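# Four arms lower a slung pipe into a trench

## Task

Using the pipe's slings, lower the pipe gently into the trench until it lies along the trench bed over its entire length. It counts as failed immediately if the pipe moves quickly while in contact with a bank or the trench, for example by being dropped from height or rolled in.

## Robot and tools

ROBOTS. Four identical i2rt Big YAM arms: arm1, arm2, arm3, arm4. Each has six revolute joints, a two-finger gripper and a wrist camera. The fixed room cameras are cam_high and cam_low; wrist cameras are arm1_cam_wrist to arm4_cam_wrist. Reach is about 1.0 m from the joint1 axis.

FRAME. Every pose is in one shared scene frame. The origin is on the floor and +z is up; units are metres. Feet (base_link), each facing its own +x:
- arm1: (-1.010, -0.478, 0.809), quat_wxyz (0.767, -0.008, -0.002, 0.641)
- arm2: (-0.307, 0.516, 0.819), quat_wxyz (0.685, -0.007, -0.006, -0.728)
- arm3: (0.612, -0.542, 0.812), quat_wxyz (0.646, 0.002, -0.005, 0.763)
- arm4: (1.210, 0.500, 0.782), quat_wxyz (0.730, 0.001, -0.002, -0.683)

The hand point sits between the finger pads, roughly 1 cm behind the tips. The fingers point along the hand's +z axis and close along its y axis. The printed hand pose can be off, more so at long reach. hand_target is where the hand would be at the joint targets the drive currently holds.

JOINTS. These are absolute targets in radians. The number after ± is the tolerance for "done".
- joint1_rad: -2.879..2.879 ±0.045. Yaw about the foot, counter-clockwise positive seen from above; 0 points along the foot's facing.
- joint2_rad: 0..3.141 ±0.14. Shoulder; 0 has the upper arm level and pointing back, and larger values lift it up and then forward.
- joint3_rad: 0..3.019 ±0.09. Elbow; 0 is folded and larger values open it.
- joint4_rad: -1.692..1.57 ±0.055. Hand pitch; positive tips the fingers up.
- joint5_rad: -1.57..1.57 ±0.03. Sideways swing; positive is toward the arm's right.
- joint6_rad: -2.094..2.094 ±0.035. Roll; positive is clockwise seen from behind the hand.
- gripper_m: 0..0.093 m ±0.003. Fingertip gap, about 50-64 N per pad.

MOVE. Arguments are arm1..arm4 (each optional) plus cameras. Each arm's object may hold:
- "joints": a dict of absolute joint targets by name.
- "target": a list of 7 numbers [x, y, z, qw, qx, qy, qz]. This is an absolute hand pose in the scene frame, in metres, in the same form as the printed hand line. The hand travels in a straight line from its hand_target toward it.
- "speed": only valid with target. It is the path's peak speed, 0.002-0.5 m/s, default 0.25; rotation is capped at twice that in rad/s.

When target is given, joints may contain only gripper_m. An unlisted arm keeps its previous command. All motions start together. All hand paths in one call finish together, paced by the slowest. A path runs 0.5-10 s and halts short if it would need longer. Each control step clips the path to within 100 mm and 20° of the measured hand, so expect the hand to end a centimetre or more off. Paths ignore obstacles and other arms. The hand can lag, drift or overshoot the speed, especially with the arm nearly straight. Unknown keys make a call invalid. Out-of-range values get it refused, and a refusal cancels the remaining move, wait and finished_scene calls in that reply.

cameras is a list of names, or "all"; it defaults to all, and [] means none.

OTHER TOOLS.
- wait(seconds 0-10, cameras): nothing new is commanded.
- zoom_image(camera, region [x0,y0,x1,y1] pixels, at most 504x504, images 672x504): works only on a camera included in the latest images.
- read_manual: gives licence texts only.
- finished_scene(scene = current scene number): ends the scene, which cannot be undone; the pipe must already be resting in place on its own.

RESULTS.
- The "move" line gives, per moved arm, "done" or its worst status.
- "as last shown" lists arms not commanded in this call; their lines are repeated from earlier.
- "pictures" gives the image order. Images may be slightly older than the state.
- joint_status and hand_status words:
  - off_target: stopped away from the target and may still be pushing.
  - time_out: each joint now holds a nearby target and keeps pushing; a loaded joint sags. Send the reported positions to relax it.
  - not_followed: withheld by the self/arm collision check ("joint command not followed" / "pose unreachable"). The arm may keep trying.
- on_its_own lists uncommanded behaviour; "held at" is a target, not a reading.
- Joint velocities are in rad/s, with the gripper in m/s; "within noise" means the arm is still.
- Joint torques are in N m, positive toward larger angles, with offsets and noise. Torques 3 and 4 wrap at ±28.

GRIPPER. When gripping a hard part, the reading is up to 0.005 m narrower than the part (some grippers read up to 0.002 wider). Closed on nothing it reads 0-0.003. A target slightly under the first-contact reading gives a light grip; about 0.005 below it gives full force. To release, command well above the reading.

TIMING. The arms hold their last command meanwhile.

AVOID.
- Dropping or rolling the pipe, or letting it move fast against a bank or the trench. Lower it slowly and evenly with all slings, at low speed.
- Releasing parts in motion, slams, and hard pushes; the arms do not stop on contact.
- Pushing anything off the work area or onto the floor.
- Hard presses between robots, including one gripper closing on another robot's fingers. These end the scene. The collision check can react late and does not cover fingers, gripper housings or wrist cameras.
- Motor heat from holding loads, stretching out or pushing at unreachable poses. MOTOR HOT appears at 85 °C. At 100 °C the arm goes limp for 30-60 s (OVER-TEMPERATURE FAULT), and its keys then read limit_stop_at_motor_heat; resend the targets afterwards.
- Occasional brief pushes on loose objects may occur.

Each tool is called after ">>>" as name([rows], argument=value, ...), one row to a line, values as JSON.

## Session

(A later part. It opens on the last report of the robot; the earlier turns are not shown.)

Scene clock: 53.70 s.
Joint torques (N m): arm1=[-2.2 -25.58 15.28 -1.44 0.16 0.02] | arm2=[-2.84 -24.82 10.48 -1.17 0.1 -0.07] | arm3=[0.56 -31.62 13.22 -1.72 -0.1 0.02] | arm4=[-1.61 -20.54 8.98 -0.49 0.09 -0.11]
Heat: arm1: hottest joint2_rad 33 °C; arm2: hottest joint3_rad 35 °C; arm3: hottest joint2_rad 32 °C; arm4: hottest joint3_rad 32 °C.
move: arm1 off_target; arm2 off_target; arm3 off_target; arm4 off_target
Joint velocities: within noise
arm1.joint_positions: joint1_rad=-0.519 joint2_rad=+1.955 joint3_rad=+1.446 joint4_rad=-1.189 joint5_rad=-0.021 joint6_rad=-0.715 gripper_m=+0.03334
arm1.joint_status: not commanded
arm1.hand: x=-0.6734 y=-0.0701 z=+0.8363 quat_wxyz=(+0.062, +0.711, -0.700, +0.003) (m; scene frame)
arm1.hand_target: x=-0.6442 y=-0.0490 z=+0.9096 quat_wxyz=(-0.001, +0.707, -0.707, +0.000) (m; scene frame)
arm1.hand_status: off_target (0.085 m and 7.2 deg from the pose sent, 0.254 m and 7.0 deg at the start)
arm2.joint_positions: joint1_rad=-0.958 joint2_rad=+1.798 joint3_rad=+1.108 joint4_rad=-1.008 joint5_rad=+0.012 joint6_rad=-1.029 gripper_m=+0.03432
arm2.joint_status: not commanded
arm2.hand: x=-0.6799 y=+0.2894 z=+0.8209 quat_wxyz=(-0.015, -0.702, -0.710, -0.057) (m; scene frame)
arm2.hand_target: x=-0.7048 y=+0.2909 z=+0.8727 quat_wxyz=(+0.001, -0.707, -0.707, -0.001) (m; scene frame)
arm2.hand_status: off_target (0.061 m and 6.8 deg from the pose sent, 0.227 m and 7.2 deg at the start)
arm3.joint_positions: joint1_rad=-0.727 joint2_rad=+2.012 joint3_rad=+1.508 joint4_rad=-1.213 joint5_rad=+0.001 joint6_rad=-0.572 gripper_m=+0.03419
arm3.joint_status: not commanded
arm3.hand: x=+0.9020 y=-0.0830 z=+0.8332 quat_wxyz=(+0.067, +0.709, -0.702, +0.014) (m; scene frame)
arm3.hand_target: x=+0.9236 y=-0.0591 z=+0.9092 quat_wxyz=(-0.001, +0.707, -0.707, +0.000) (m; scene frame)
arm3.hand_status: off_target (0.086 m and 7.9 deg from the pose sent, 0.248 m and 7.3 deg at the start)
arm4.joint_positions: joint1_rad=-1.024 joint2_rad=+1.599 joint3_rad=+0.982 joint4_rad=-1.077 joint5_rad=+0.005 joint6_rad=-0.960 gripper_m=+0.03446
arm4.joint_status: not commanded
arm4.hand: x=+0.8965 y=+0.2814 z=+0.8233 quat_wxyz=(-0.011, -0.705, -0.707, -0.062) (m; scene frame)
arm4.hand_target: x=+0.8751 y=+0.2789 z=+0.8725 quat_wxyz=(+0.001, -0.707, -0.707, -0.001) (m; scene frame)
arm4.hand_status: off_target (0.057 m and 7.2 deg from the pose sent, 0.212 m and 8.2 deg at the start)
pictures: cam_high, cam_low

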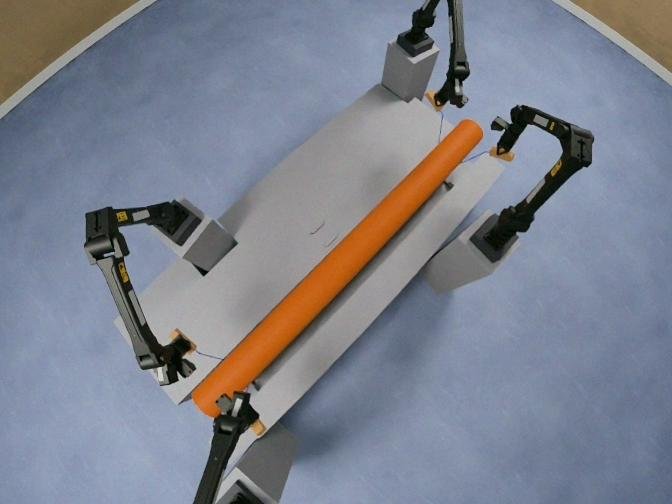

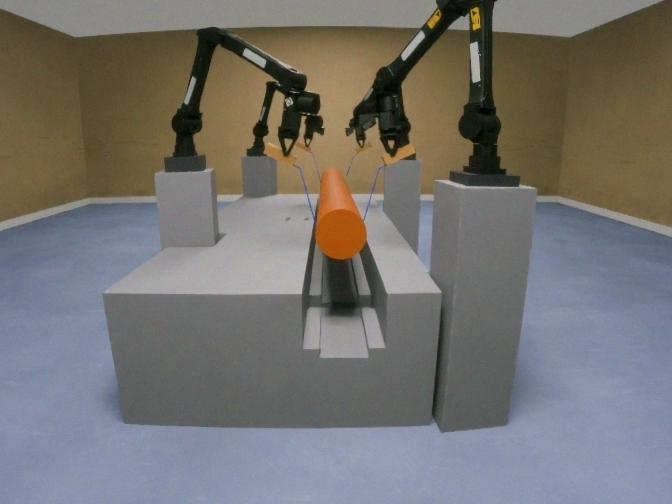

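>>> move(arm1={"target":[-0.643,-0.044,0.685,0,0.7071,-0.7071,0],"speed":0.09}, arm2={"target":[-0.706,0.294,0.668,0,0.7071,0.7071,0],"speed":0.09}, arm3={"target":[0.924,-0.052,0.685,0,0.7071,-0.7071,0],"speed":0.09}, arm4={"target":[0.876,0.283,0.675,0,0.7071,0.7071,0],"speed":0.09}, cameras=["cam_low"])

>>> zoom_image(camera="cam_low", region=[250, 170, 430, 370])

Scene clock: 61.57 s.
Joint torques (N m): arm1=[-2.02 -27.52 6.97 -0.23 0.18 0.04] | arm2=[-3.19 -23 5.85 -0.88 -0.05 -0.06] | arm3=[0.62 -32.85 6.45 -0.72 -0.11 0.05] | arm4=[-1.61 -19.55 3.97 -0.18 0.07 -0.06]
Heat: arm1: hottest joint3_rad 35 °C; arm2: hottest joint3_rad 35 °C; arm3: hottest joint2_rad 34 °C; arm4: hottest joint3_rad 32 °C.
move: arm1 off_target; arm2 off_target; arm3 off_target; arm4 off_target
Joint velocities: within noise
arm1.joint_positions: joint1_rad=-0.511 joint2_rad=+2.283 joint3_rad=+1.384 joint4_rad=-0.755 joint5_rad=-0.022 joint6_rad=-0.707 gripper_m=+0.03334
arm1.joint_status: not commanded
arm1.hand: x=-0.6686 y=-0.0626 z=+0.6384 quat_wxyz=(+0.041, +0.712, -0.701, +0.001) (m; scene frame)
arm1.hand_target: x=-0.6440 y=-0.0452 z=+0.6841 quat_wxyz=(+0.000, +0.707, -0.707, +0.000) (m; scene frame)
arm1.hand_status: off_target (0.056 m and 4.8 deg from the pose sent, 0.157 m and 7.2 deg at the start)
arm2.joint_positions: joint1_rad=-0.967 joint2_rad=+2.168 joint3_rad=+1.018 joint4_rad=-0.508 joint5_rad=+0.014 joint6_rad=-1.046 gripper_m=+0.03433
arm2.joint_status: not commanded
arm2.hand: x=-0.6729 y=+0.2955 z=+0.6355 quat_wxyz=(-0.010, -0.700, -0.713, -0.037) (m; scene frame)
arm2.hand_target: x=-0.7049 y=+0.2948 z=+0.6670 quat_wxyz=(+0.001, -0.707, -0.707, +0.000) (m; scene frame)
arm2.hand_status: off_target (0.046 m and 4.5 deg from the pose sent, 0.155 m and 6.7 deg at the start)
arm3.joint_positions: joint1_rad=-0.725 joint2_rad=+2.329 joint3_rad=+1.436 joint4_rad=-0.779 joint5_rad=+0.001 joint6_rad=-0.568 gripper_m=+0.03419
arm3.joint_status: not commanded
arm3.hand: x=+0.9031 y=-0.0783 z=+0.6337 quat_wxyz=(+0.045, +0.709, -0.703, +0.009) (m; scene frame)
arm3.hand_target: x=+0.9230 y=-0.0536 z=+0.6838 quat_wxyz=(+0.000, +0.707, -0.707, +0.000) (m; scene frame)
arm3.hand_status: off_target (0.061 m and 5.3 deg from the pose sent, 0.153 m and 7.9 deg at the start)
arm4.joint_positions: joint1_rad=-1.030 joint2_rad=+1.965 joint3_rad=+0.836 joint4_rad=-0.517 joint5_rad=+0.005 joint6_rad=-0.973 gripper_m=+0.03446
arm4.joint_status: not commanded
arm4.hand: x=+0.9014 y=+0.2867 z=+0.6448 quat_wxyz=(-0.007, -0.703, -0.710, -0.038) (m; scene frame)
arm4.hand_target: x=+0.8768 y=+0.2835 z=+0.6735 quat_wxyz=(+0.001, -0.707, -0.707, +0.000) (m; scene frame)
arm4.hand_status: off_target (0.040 m and 4.4 deg from the pose sent, 0.150 m and 7.2 deg at the start)
pictures: cam_low

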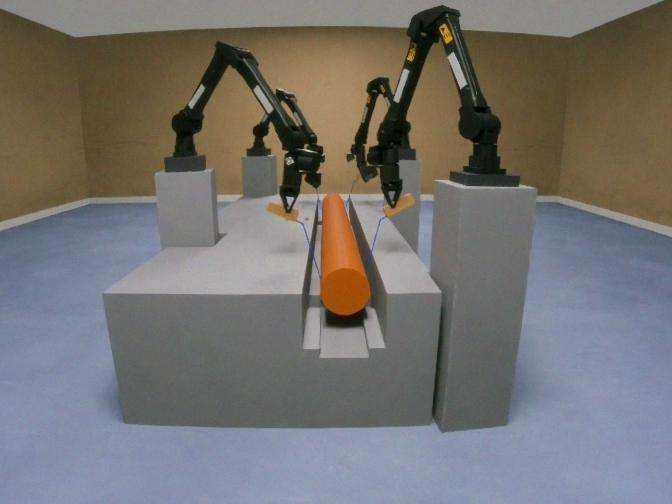

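Scaled by 2.520.

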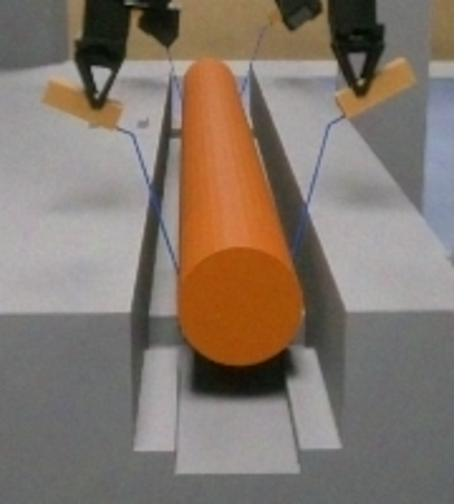

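>>> move(arm1={"target":[-0.648,-0.047,0.565,0,0.7071,-0.7071,0],"speed":0.03}, arm2={"target":[-0.702,0.296,0.548,0,0.7071,0.7071,0],"speed":0.03}, arm3={"target":[0.919,-0.058,0.567,0,0.7071,-0.7071,0],"speed":0.03}, arm4={"target":[0.880,0.279,0.555,0,0.7071,0.7071,0],"speed":0.03}, cameras=["cam_low"])

>>> zoom_image(camera="cam_low", region=[250, 170, 430, 370])

Scene clock: 69.57 s.
Joint torques (N m): arm1=[-1.2 -19.84 7.19 0.85 0.06 0.1] | arm2=[-1.61 -17.67 5.11 0.06 -0.09 0.05] | arm3=[0.85 -24.82 6.6 0.34 -0.1 0.06] | arm4=[-0.26 -14.1 3.51 0.65 0.12 0.07]
Heat: arm1: hottest joint3_rad 35 °C; arm2: hottest joint2_rad 34 °C; arm3: hottest joint2_rad 35 °C; arm4: hottest joint3_rad 32 °C.
move: arm1 off_target; arm2 off_target; arm3 off_target; arm4 off_target
Joint velocities: within noise
arm1.joint_positions: joint1_rad=-0.510 joint2_rad=+2.413 joint3_rad=+1.413 joint4_rad=-0.587 joint5_rad=-0.019 joint6_rad=-0.704 gripper_m=+0.03334
arm1.joint_status: not commanded
arm1.hand: x=-0.6588 y=-0.0523 z=+0.5742 quat_wxyz=(+0.007, +0.713, -0.702, -0.001) (m; scene frame)
arm1.hand_target: x=-0.6482 y=-0.0474 z=+0.5655 quat_wxyz=(+0.000, +0.707, -0.707, +0.000) (m; scene frame)
arm1.hand_status: off_target (0.015 m and 1.2 deg from the pose sent, 0.078 m and 4.8 deg at the start)
arm2.joint_positions: joint1_rad=-0.991 joint2_rad=+2.394 joint3_rad=+1.082 joint4_rad=-0.305 joint5_rad=+0.013 joint6_rad=-1.058 gripper_m=+0.03433
arm2.joint_status: not commanded
arm2.hand: x=-0.6842 y=+0.2997 z=+0.5471 quat_wxyz=(-0.005, -0.705, -0.709, -0.017) (m; scene frame)
arm2.hand_target: x=-0.7017 y=+0.2964 z=+0.5484 quat_wxyz=(+0.000, -0.707, -0.707, +0.000) (m; scene frame)
arm2.hand_status: off_target (0.018 m and 2.1 deg from the pose sent, 0.092 m and 4.5 deg at the start)
arm3.joint_positions: joint1_rad=-0.725 joint2_rad=+2.457 joint3_rad=+1.460 joint4_rad=-0.609 joint5_rad=+0.001 joint6_rad=-0.568 gripper_m=+0.03419
arm3.joint_status: not commanded
arm3.hand: x=+0.9089 y=-0.0688 z=+0.5683 quat_wxyz=(+0.013, +0.710, -0.704, +0.002) (m; scene frame)
arm3.hand_target: x=+0.9189 y=-0.0582 z=+0.5675 quat_wxyz=(+0.000, +0.707, -0.707, +0.000) (m; scene frame)
arm3.hand_status: off_target (0.015 m and 1.5 deg from the pose sent, 0.072 m and 5.3 deg at the start)
arm4.joint_positions: joint1_rad=-1.036 joint2_rad=+2.221 joint3_rad=+0.870 joint4_rad=-0.254 joint5_rad=+0.002 joint6_rad=-0.974 gripper_m=+0.03446
arm4.joint_status: not commanded
arm4.hand: x=+0.8966 y=+0.2852 z=+0.5535 quat_wxyz=(-0.004, -0.706, -0.708, -0.018) (m; scene frame)
arm4.hand_target: x=+0.8802 y=+0.2792 z=+0.5554 quat_wxyz=(+0.000, -0.707, -0.707, +0.000) (m; scene frame)
arm4.hand_status: off_target (0.018 m and 2.1 deg from the pose sent, 0.093 m and 4.4 deg at the start)
pictures: cam_low

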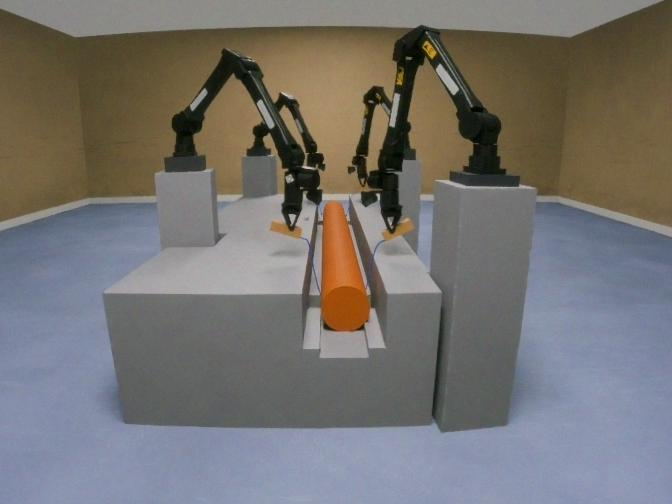

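Scaled by 2.520.

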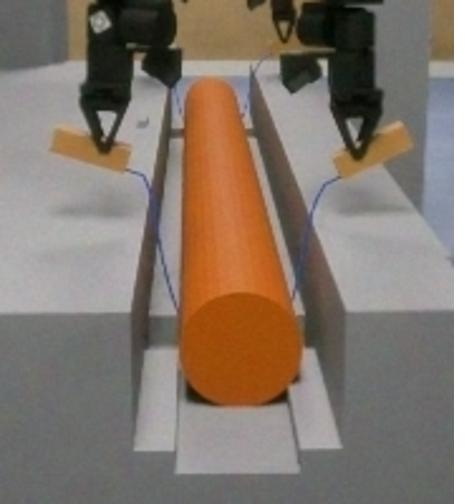

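>>> move(arm1={"target":[-0.655,-0.074,0.470,-0.0739,0.7032,-0.7032,-0.0739],"speed":0.07}, arm2={"target":[-0.695,0.305,0.480,0.0739,0.7032,0.7032,-0.0739],"speed":0.07}, arm3={"target":[0.911,-0.075,0.475,-0.0739,0.7032,-0.7032,-0.0739],"speed":0.07}, arm4={"target":[0.886,0.293,0.480,0.1228,0.6964,0.6964,-0.1228],"speed":0.07}, cameras=["cam_low"])

>>> zoom_image(camera="cam_low", region=[260, 230, 430, 370])

Scene clock: 80.20 s.
Joint torques (N m): arm1=[-0.73 -17.9 3.28 1.46 -0.13 -0.08] | arm2=[-0.97 -15.33 3.9 0.85 -0.04 0.21] | arm3=[0.62 -22.83 3.28 0.95 -0.28 -0.05] | arm4=[-0.26 -12.98 0.17 1.25 0.04 0.06]
Heat: arm1: hottest joint2_rad 34 °C; arm2: hottest joint2_rad 34 °C; arm3: hottest joint2_rad 35 °C; arm4: hottest joint3_rad 31 °C.
move: arm1 off_target; arm2 off_target; arm3 off_target; arm4 done
Joint velocities: within noise
arm1.joint_positions: joint1_rad=-0.576 joint2_rad=+2.567 joint3_rad=+1.351 joint4_rad=-0.180 joint5_rad=-0.161 joint6_rad=-0.740 gripper_m=+0.03334
arm1.joint_status: not commanded
arm1.hand: x=-0.6482 y=-0.0605 z=+0.4911 quat_wxyz=(-0.085, +0.703, -0.702, -0.075) (m; scene frame)
arm1.hand_target: x=-0.6554 y=-0.0742 z=+0.4711 quat_wxyz=(-0.074, +0.703, -0.703, -0.074) (m; scene frame)
arm1.hand_status: off_target (0.026 m and 1.3 deg from the pose sent, 0.106 m and 12.6 deg at the start)
arm2.joint_positions: joint1_rad=-1.086 joint2_rad=+2.541 joint3_rad=+1.082 joint4_rad=-0.064 joint5_rad=-0.183 joint6_rad=-1.148 gripper_m=+0.03433
arm2.joint_status: not commanded
arm2.hand: x=-0.6839 y=+0.3068 z=+0.4897 quat_wxyz=(-0.082, -0.701, -0.705, +0.061) (m; scene frame)
arm2.hand_target: x=-0.6946 y=+0.3052 z=+0.4806 quat_wxyz=(-0.074, -0.703, -0.703, +0.074) (m; scene frame)
arm2.hand_status: off_target (0.015 m and 1.8 deg from the pose sent, 0.068 m and 13.1 deg at the start)
arm3.joint_positions: joint1_rad=-0.762 joint2_rad=+2.600 joint3_rad=+1.389 joint4_rad=-0.191 joint5_rad=-0.115 joint6_rad=-0.591 gripper_m=+0.03419
arm3.joint_status: not commanded
arm3.hand: x=+0.9101 y=-0.0677 z=+0.4864 quat_wxyz=(-0.076, +0.704, -0.702, -0.075) (m; scene frame)
arm3.hand_target: x=+0.9108 y=-0.0751 z=+0.4753 quat_wxyz=(-0.074, +0.703, -0.703, -0.074) (m; scene frame)
arm3.hand_status: off_target (0.014 m and 0.4 deg from the pose sent, 0.093 m and 13.2 deg at the start)
arm4.joint_positions: joint1_rad=-1.200 joint2_rad=+2.450 joint3_rad=+0.855 joint4_rad=+0.167 joint5_rad=-0.319 joint6_rad=-1.110 gripper_m=+0.03446
arm4.joint_status: not commanded
arm4.hand: x=+0.8880 y=+0.2895 z=+0.4839 quat_wxyz=(-0.128, -0.697, -0.695, +0.118) (m; scene frame)
arm4.hand_target: x=+0.8861 y=+0.2930 z=+0.4801 quat_wxyz=(-0.123, -0.696, -0.696, +0.123) (m; scene frame)
arm4.hand_status: done (0.006 m and 0.8 deg from the pose sent, 0.075 m and 21.1 deg at the start)
pictures: cam_low

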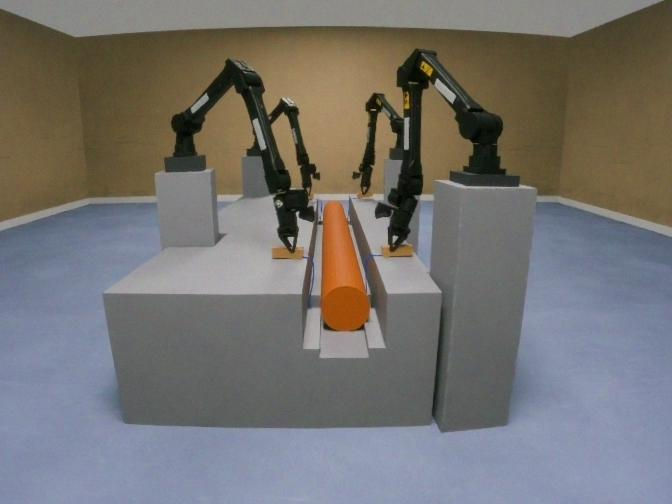

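Scaled by 2.965.

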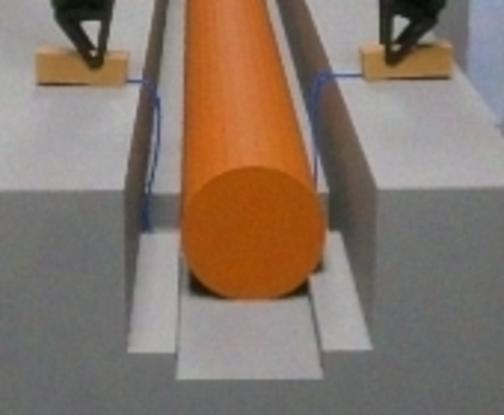

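>>> move(cameras=["arm2_cam_wrist","arm1_cam_wrist"])

Scene clock: 83.77 s.
Joint torques (N m): arm1=[-0.97 -17.96 3.33 1.48 -0.11 -0.08] | arm2=[-0.85 -15.27 3.9 0.87 -0.05 0.18] | arm3=[0.44 -22.95 3.32 0.98 -0.29 -0.04] | arm4=[-0.26 -12.92 0.18 1.24 0.05 0.06]
Heat: arm1: hottest joint2_rad 34 °C; arm2: hottest joint2_rad 34 °C; arm3: hottest joint2_rad 35 °C; arm4: hottest joint3_rad 31 °C.
Joint velocities: within noise
arm1.joint_positions: joint1_rad=-0.576 joint2_rad=+2.567 joint3_rad=+1.351 joint4_rad=-0.180 joint5_rad=-0.161 joint6_rad=-0.740 gripper_m=+0.03334
arm1.joint_status: not commanded
arm1.hand: x=-0.6482 y=-0.0605 z=+0.4911 quat_wxyz=(-0.085, +0.703, -0.702, -0.075) (m; scene frame)
arm1.hand_target: x=-0.6554 y=-0.0742 z=+0.4711 quat_wxyz=(-0.074, +0.703, -0.703, -0.074) (m; scene frame)
arm1.hand_status: off_target (0.026 m and 1.3 deg from the pose sent, 0.106 m and 12.6 deg at the start)
arm2.joint_positions: joint1_rad=-1.086 joint2_rad=+2.541 joint3_rad=+1.082 joint4_rad=-0.063 joint5_rad=-0.183 joint6_rad=-1.149 gripper_m=+0.03433
arm2.joint_status: not commanded
arm2.hand: x=-0.6840 y=+0.3068 z=+0.4897 quat_wxyz=(-0.082, -0.701, -0.706, +0.062) (m; scene frame)
arm2.hand_target: x=-0.6946 y=+0.3052 z=+0.4806 quat_wxyz=(-0.074, -0.703, -0.703, +0.074) (m; scene frame)
arm2.hand_status: off_target (0.015 m and 1.7 deg from the pose sent, 0.068 m and 13.1 deg at the start)
arm3.joint_positions: joint1_rad=-0.762 joint2_rad=+2.600 joint3_rad=+1.389 joint4_rad=-0.190 joint5_rad=-0.115 joint6_rad=-0.591 gripper_m=+0.03419
arm3.joint_status: not commanded
arm3.hand: x=+0.9102 y=-0.0676 z=+0.4864 quat_wxyz=(-0.077, +0.705, -0.701, -0.075) (m; scene frame)
arm3.hand_target: x=+0.9108 y=-0.0751 z=+0.4753 quat_wxyz=(-0.074, +0.703, -0.703, -0.074) (m; scene frame)
arm3.hand_status: off_target (0.014 m and 0.4 deg from the pose sent, 0.093 m and 13.2 deg at the start)
arm4.joint_positions: joint1_rad=-1.200 joint2_rad=+2.450 joint3_rad=+0.855 joint4_rad=+0.168 joint5_rad=-0.319 joint6_rad=-1.111 gripper_m=+0.03446
arm4.joint_status: not commanded
arm4.hand: x=+0.8879 y=+0.2894 z=+0.4839 quat_wxyz=(-0.128, -0.697, -0.696, +0.118) (m; scene frame)
arm4.hand_target: x=+0.8860 y=+0.2930 z=+0.4801 quat_wxyz=(-0.123, -0.696, -0.696, +0.123) (m; scene frame)
arm4.hand_status: done (0.006 m and 0.8 deg from the pose sent, 0.075 m and 21.1 deg at the start)
pictures: arm1_cam_wrist, arm2_cam_wrist

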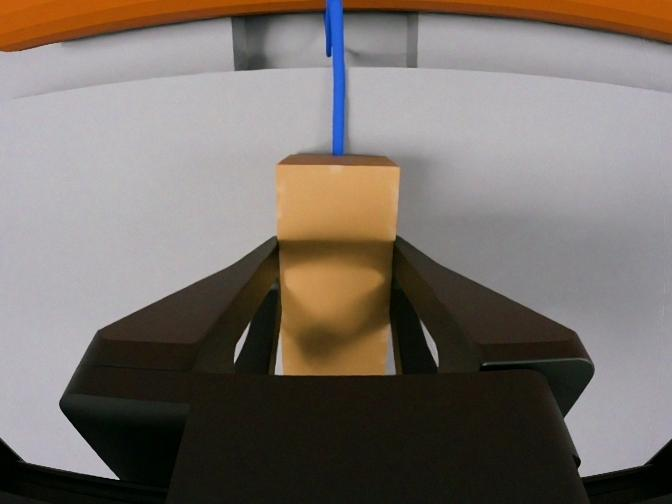

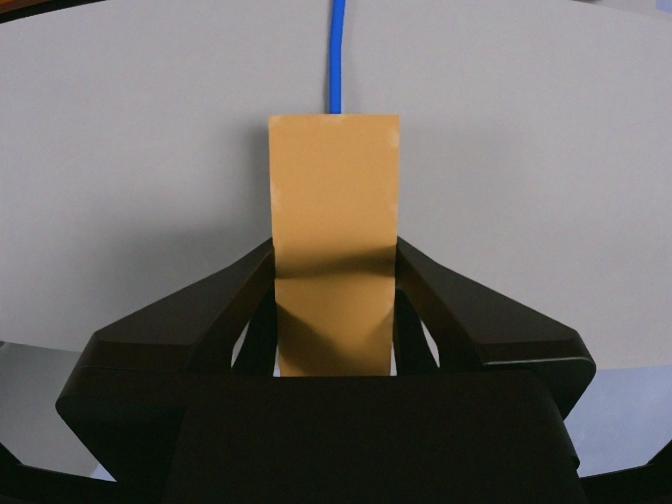

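>>> move(arm2={"target":[-0.695,0.303,0.478,0.1228,0.6964,0.6964,-0.1228],"speed":0.08}, cameras=["arm2_cam_wrist","cam_low"])

>>> zoom_image(camera="cam_low", region=[280, 150, 440, 280])

Scene clock: 90.20 s.
Joint torques (N m): arm1=[-0.85 -18.9 3.34 1.39 -0.11 -0.07] | arm2=[-1.32 -16.67 2.18 0.46 -0.4 0.05] | arm3=[0.38 -22.89 3.26 0.95 -0.29 -0.03] | arm4=[-0.26 -12.98 0.18 1.22 0.05 0.06]
Heat: arm1: hottest joint2_rad 35 °C; arm2: hottest joint2_rad 34 °C; arm3: hottest joint2_rad 35 °C; arm4: hottest joint3_rad 31 °C.
move: arm2 done
Joint velocities: within noise
arm1, arm3, arm4: as last shown
arm2.joint_positions: joint1_rad=-1.127 joint2_rad=+2.579 joint3_rad=+1.082 joint4_rad=+0.034 joint5_rad=-0.309 joint6_rad=-1.172 gripper_m=+0.03433
arm2.joint_status: not commanded
arm2.hand: x=-0.6893 y=+0.3009 z=+0.4816 quat_wxyz=(-0.127, -0.696, -0.697, +0.115) (m; scene frame)
arm2.hand_target: x=-0.6948 y=+0.3031 z=+0.4781 quat_wxyz=(-0.123, -0.696, -0.696, +0.123) (m; scene frame)
arm2.hand_status: done (0.007 m and 1.0 deg from the pose sent, 0.016 m and 8.5 deg at the start)
arm3.joint_positions: joint1_rad=-0.762 joint2_rad=+2.600 joint3_rad=+1.389 joint4_rad=-0.190 joint5_rad=-0.115 joint6_rad=-0.592 gripper_m=+0.03419
pictures: arm2_cam_wrist, cam_low

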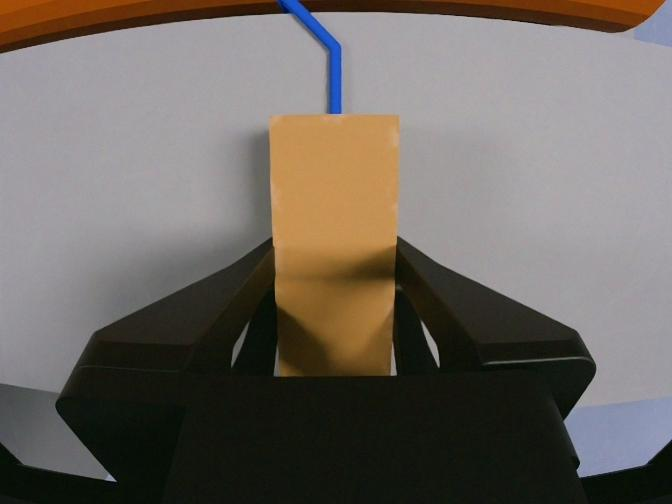

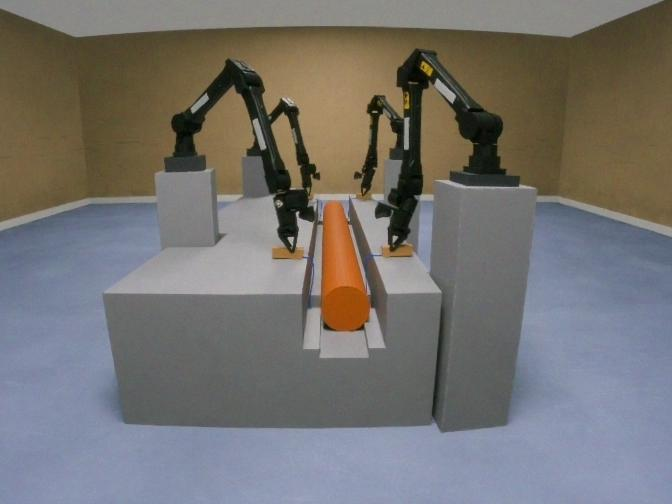

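Scaled by 3.150.

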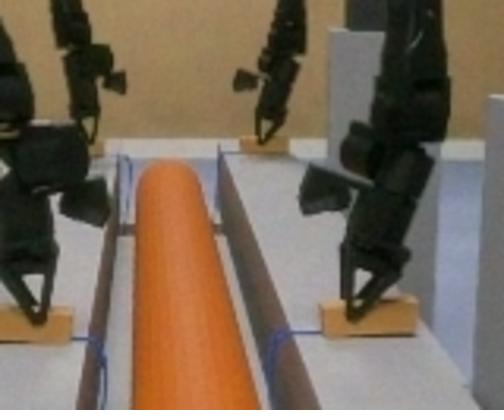

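Level now. Release and retreat.

>>> move(arm1={"joints":{"gripper_m":0.06}}, arm2={"joints":{"gripper_m":0.06}}, arm3={"joints":{"gripper_m":0.06}}, arm4={"joints":{"gripper_m":0.06}}, cameras=[])

>>> move(arm1={"target":[-0.655,-0.09,0.60,-0.0739,0.7032,-0.7032,-0.0739],"speed":0.12}, arm2={"target":[-0.690,0.32,0.60,0.1228,0.6964,0.6964,-0.1228],"speed":0.12}, arm3={"target":[0.911,-0.09,0.60,-0.0739,0.7032,-0.7032,-0.0739],"speed":0.12}, arm4={"target":[0.890,0.315,0.60,0.1228,0.6964,0.6964,-0.1228],"speed":0.12}, cameras=["cam_low","cam_high"])

>>> zoom_image(camera="cam_low", region=[250, 170, 430, 370])

Scene clock: 94.90 s.
Joint torques (N m): arm1=[-0.44 -18.67 3.59 1.24 -0.11 -0.05] | arm2=[-1.32 -16.73 2.17 0.44 -0.4 0.07] | arm3=[0.38 -22.95 3.3 0.87 -0.28 -0.03] | arm4=[-0.32 -13.57 0.14 1.03 -0.1 0.06]
Heat: arm1: hottest joint2_rad 35 °C; arm2: hottest joint2_rad 34 °C; arm3: hottest joint2_rad 34 °C; arm4: hottest joint3_rad 31 °C.
move: arm1 done; arm2 done; arm3 done; arm4 done
Joint velocities: within noise
arm1.joint_positions: joint1_rad=-0.576 joint2_rad=+2.568 joint3_rad=+1.351 joint4_rad=-0.177 joint5_rad=-0.161 joint6_rad=-0.740 gripper_m=+0.05993
arm1.joint_status: all done
arm1.hand: x=-0.6481 y=-0.0605 z=+0.4905 quat_wxyz=(-0.086, +0.703, -0.702, -0.075) (m; scene frame)
arm1.hand_target: x=-0.6555 y=-0.0743 z=+0.4710 quat_wxyz=(-0.074, +0.703, -0.703, -0.074) (m; scene frame)
arm1.hand_status: not commanded
arm2.joint_positions: joint1_rad=-1.127 joint2_rad=+2.579 joint3_rad=+1.082 joint4_rad=+0.034 joint5_rad=-0.309 joint6_rad=-1.173 gripper_m=+0.05996
arm2.joint_status: all done
arm2.hand: x=-0.6890 y=+0.3010 z=+0.4813 quat_wxyz=(-0.127, -0.696, -0.697, +0.115) (m; scene frame)
arm2.hand_target: x=-0.6949 y=+0.3031 z=+0.4781 quat_wxyz=(-0.123, -0.696, -0.696, +0.123) (m; scene frame)
arm2.hand_status: not commanded
arm3.joint_positions: joint1_rad=-0.762 joint2_rad=+2.600 joint3_rad=+1.389 joint4_rad=-0.188 joint5_rad=-0.115 joint6_rad=-0.592 gripper_m=+0.05993
arm3.joint_status: all done
arm3.hand: x=+0.9105 y=-0.0671 z=+0.4865 quat_wxyz=(-0.078, +0.705, -0.701, -0.075) (m; scene frame)
arm3.hand_target: x=+0.9108 y=-0.0750 z=+0.4754 quat_wxyz=(-0.074, +0.703, -0.703, -0.074) (m; scene frame)
arm3.hand_status: not commanded
arm4.joint_positions: joint1_rad=-1.200 joint2_rad=+2.457 joint3_rad=+0.855 joint4_rad=+0.173 joint5_rad=-0.314 joint6_rad=-1.111 gripper_m=+0.05991
arm4.joint_status: all done
arm4.hand: x=+0.8892 y=+0.2908 z=+0.4814 quat_wxyz=(-0.127, -0.697, -0.696, +0.117) (m; scene frame)
arm4.hand_target: x=+0.8860 y=+0.2930 z=+0.4801 quat_wxyz=(-0.123, -0.696, -0.696, +0.123) (m; scene frame)
arm4.hand_status: not commanded
pictures: none
No camera images: "cameras" was empty.

Scene clock: 96.63 s.
Joint torques (N m): arm1=[-0.97 -20.6 3.79 0.29 -0.26 -0.09] | arm2=[-1.49 -16.91 2.47 -0.68 -0.49 0.07] | arm3=[0.32 -24.7 3.81 0.01 -0.38 -0.06] | arm4=[-0.38 -13.22 1.36 -0.02 -0.3 -0.01]
Heat: arm1: hottest joint2_rad 35 °C; arm2: hottest joint2_rad 34 °C; arm3: hottest joint2_rad 34 °C; arm4: hottest joint3_rad 30 °C.
move: arm1 done; arm2 done; arm3 done; arm4 done
Joint velocities: within noise
arm1.joint_positions: joint1_rad=-0.601 joint2_rad=+2.290 joint3_rad=+1.175 joint4_rad=-0.301 joint5_rad=-0.162 joint6_rad=-0.764 gripper_m=+0.05993
arm1.joint_status: not commanded
arm1.hand: x=-0.6557 y=-0.0855 z=+0.5970 quat_wxyz=(-0.078, +0.703, -0.703, -0.073) (m; scene frame)
arm1.hand_target: x=-0.6551 y=-0.0900 z=+0.5999 quat_wxyz=(-0.074, +0.703, -0.703, -0.074) (m; scene frame)
arm1.hand_status: done (0.005 m and 0.4 deg from the pose sent, 0.114 m and 1.4 deg at the start)
arm2.joint_positions: joint1_rad=-1.154 joint2_rad=+2.250 joint3_rad=+0.908 joint4_rad=-0.104 joint5_rad=-0.311 joint6_rad=-1.202 gripper_m=+0.05996
arm2.joint_status: not commanded
arm2.hand: x=-0.6910 y=+0.3142 z=+0.5982 quat_wxyz=(-0.121, -0.694, -0.698, +0.126) (m; scene frame)
arm2.hand_target: x=-0.6898 y=+0.3199 z=+0.5999 quat_wxyz=(-0.123, -0.696, -0.696, +0.123) (m; scene frame)
arm2.hand_status: done (0.006 m and 0.6 deg from the pose sent, 0.120 m and 1.0 deg at the start)
arm3.joint_positions: joint1_rad=-0.777 joint2_rad=+2.324 joint3_rad=+1.211 joint4_rad=-0.302 joint5_rad=-0.115 joint6_rad=-0.604 gripper_m=+0.05993
arm3.joint_status: not commanded
arm3.hand: x=+0.9056 y=-0.0895 z=+0.5931 quat_wxyz=(-0.071, +0.704, -0.703, -0.073) (m; scene frame)
arm3.hand_target: x=+0.9110 y=-0.0899 z=+0.5999 quat_wxyz=(-0.074, +0.703, -0.703, -0.074) (m; scene frame)
arm3.hand_status: done (0.009 m and 0.4 deg from the pose sent, 0.116 m and 0.6 deg at the start)
arm4.joint_positions: joint1_rad=-1.250 joint2_rad=+2.085 joint3_rad=+0.692 joint4_rad=-0.035 joint5_rad=-0.317 joint6_rad=-1.159 gripper_m=+0.05991
arm4.joint_status: not commanded
arm4.hand: x=+0.8895 y=+0.3112 z=+0.5969 quat_wxyz=(-0.122, -0.697, -0.695, +0.124) (m; scene frame)
arm4.hand_target: x=+0.8901 y=+0.3149 z=+0.5999 quat_wxyz=(-0.123, -0.696, -0.696, +0.123) (m; scene frame)
arm4.hand_status: done (0.005 m and 0.2 deg from the pose sent, 0.121 m and 0.8 deg at the start)
pictures: cam_high, cam_low

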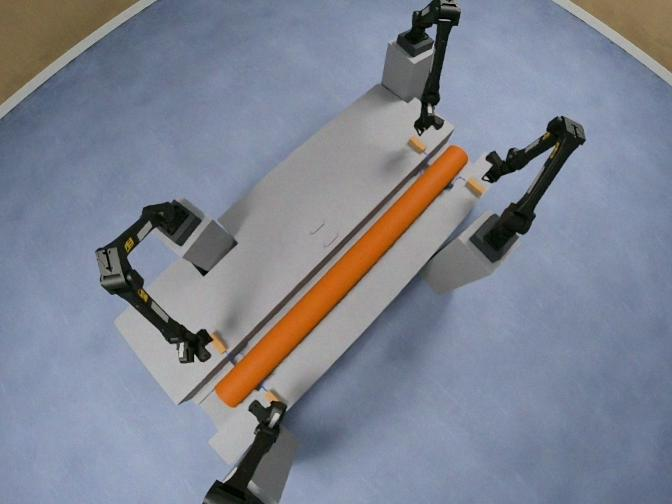

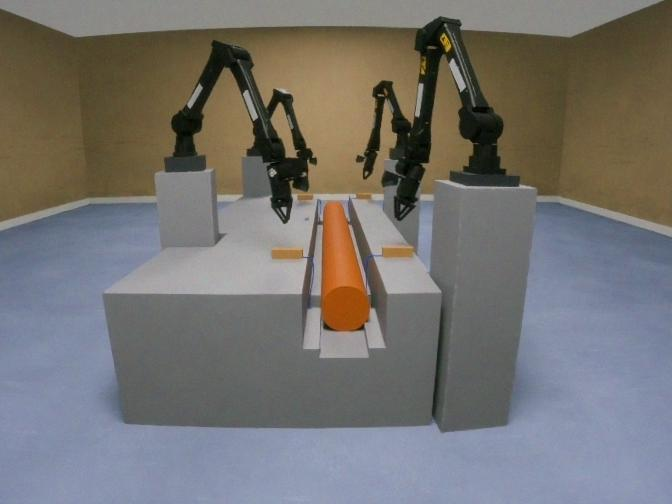

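Scaled by 2.520.

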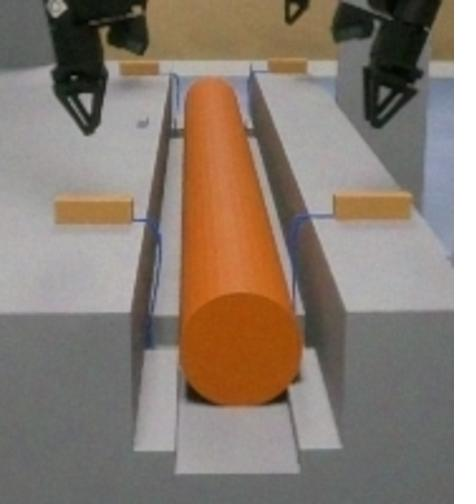

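>>> finished_scene(scene=3)

The scene is finished: the task was done.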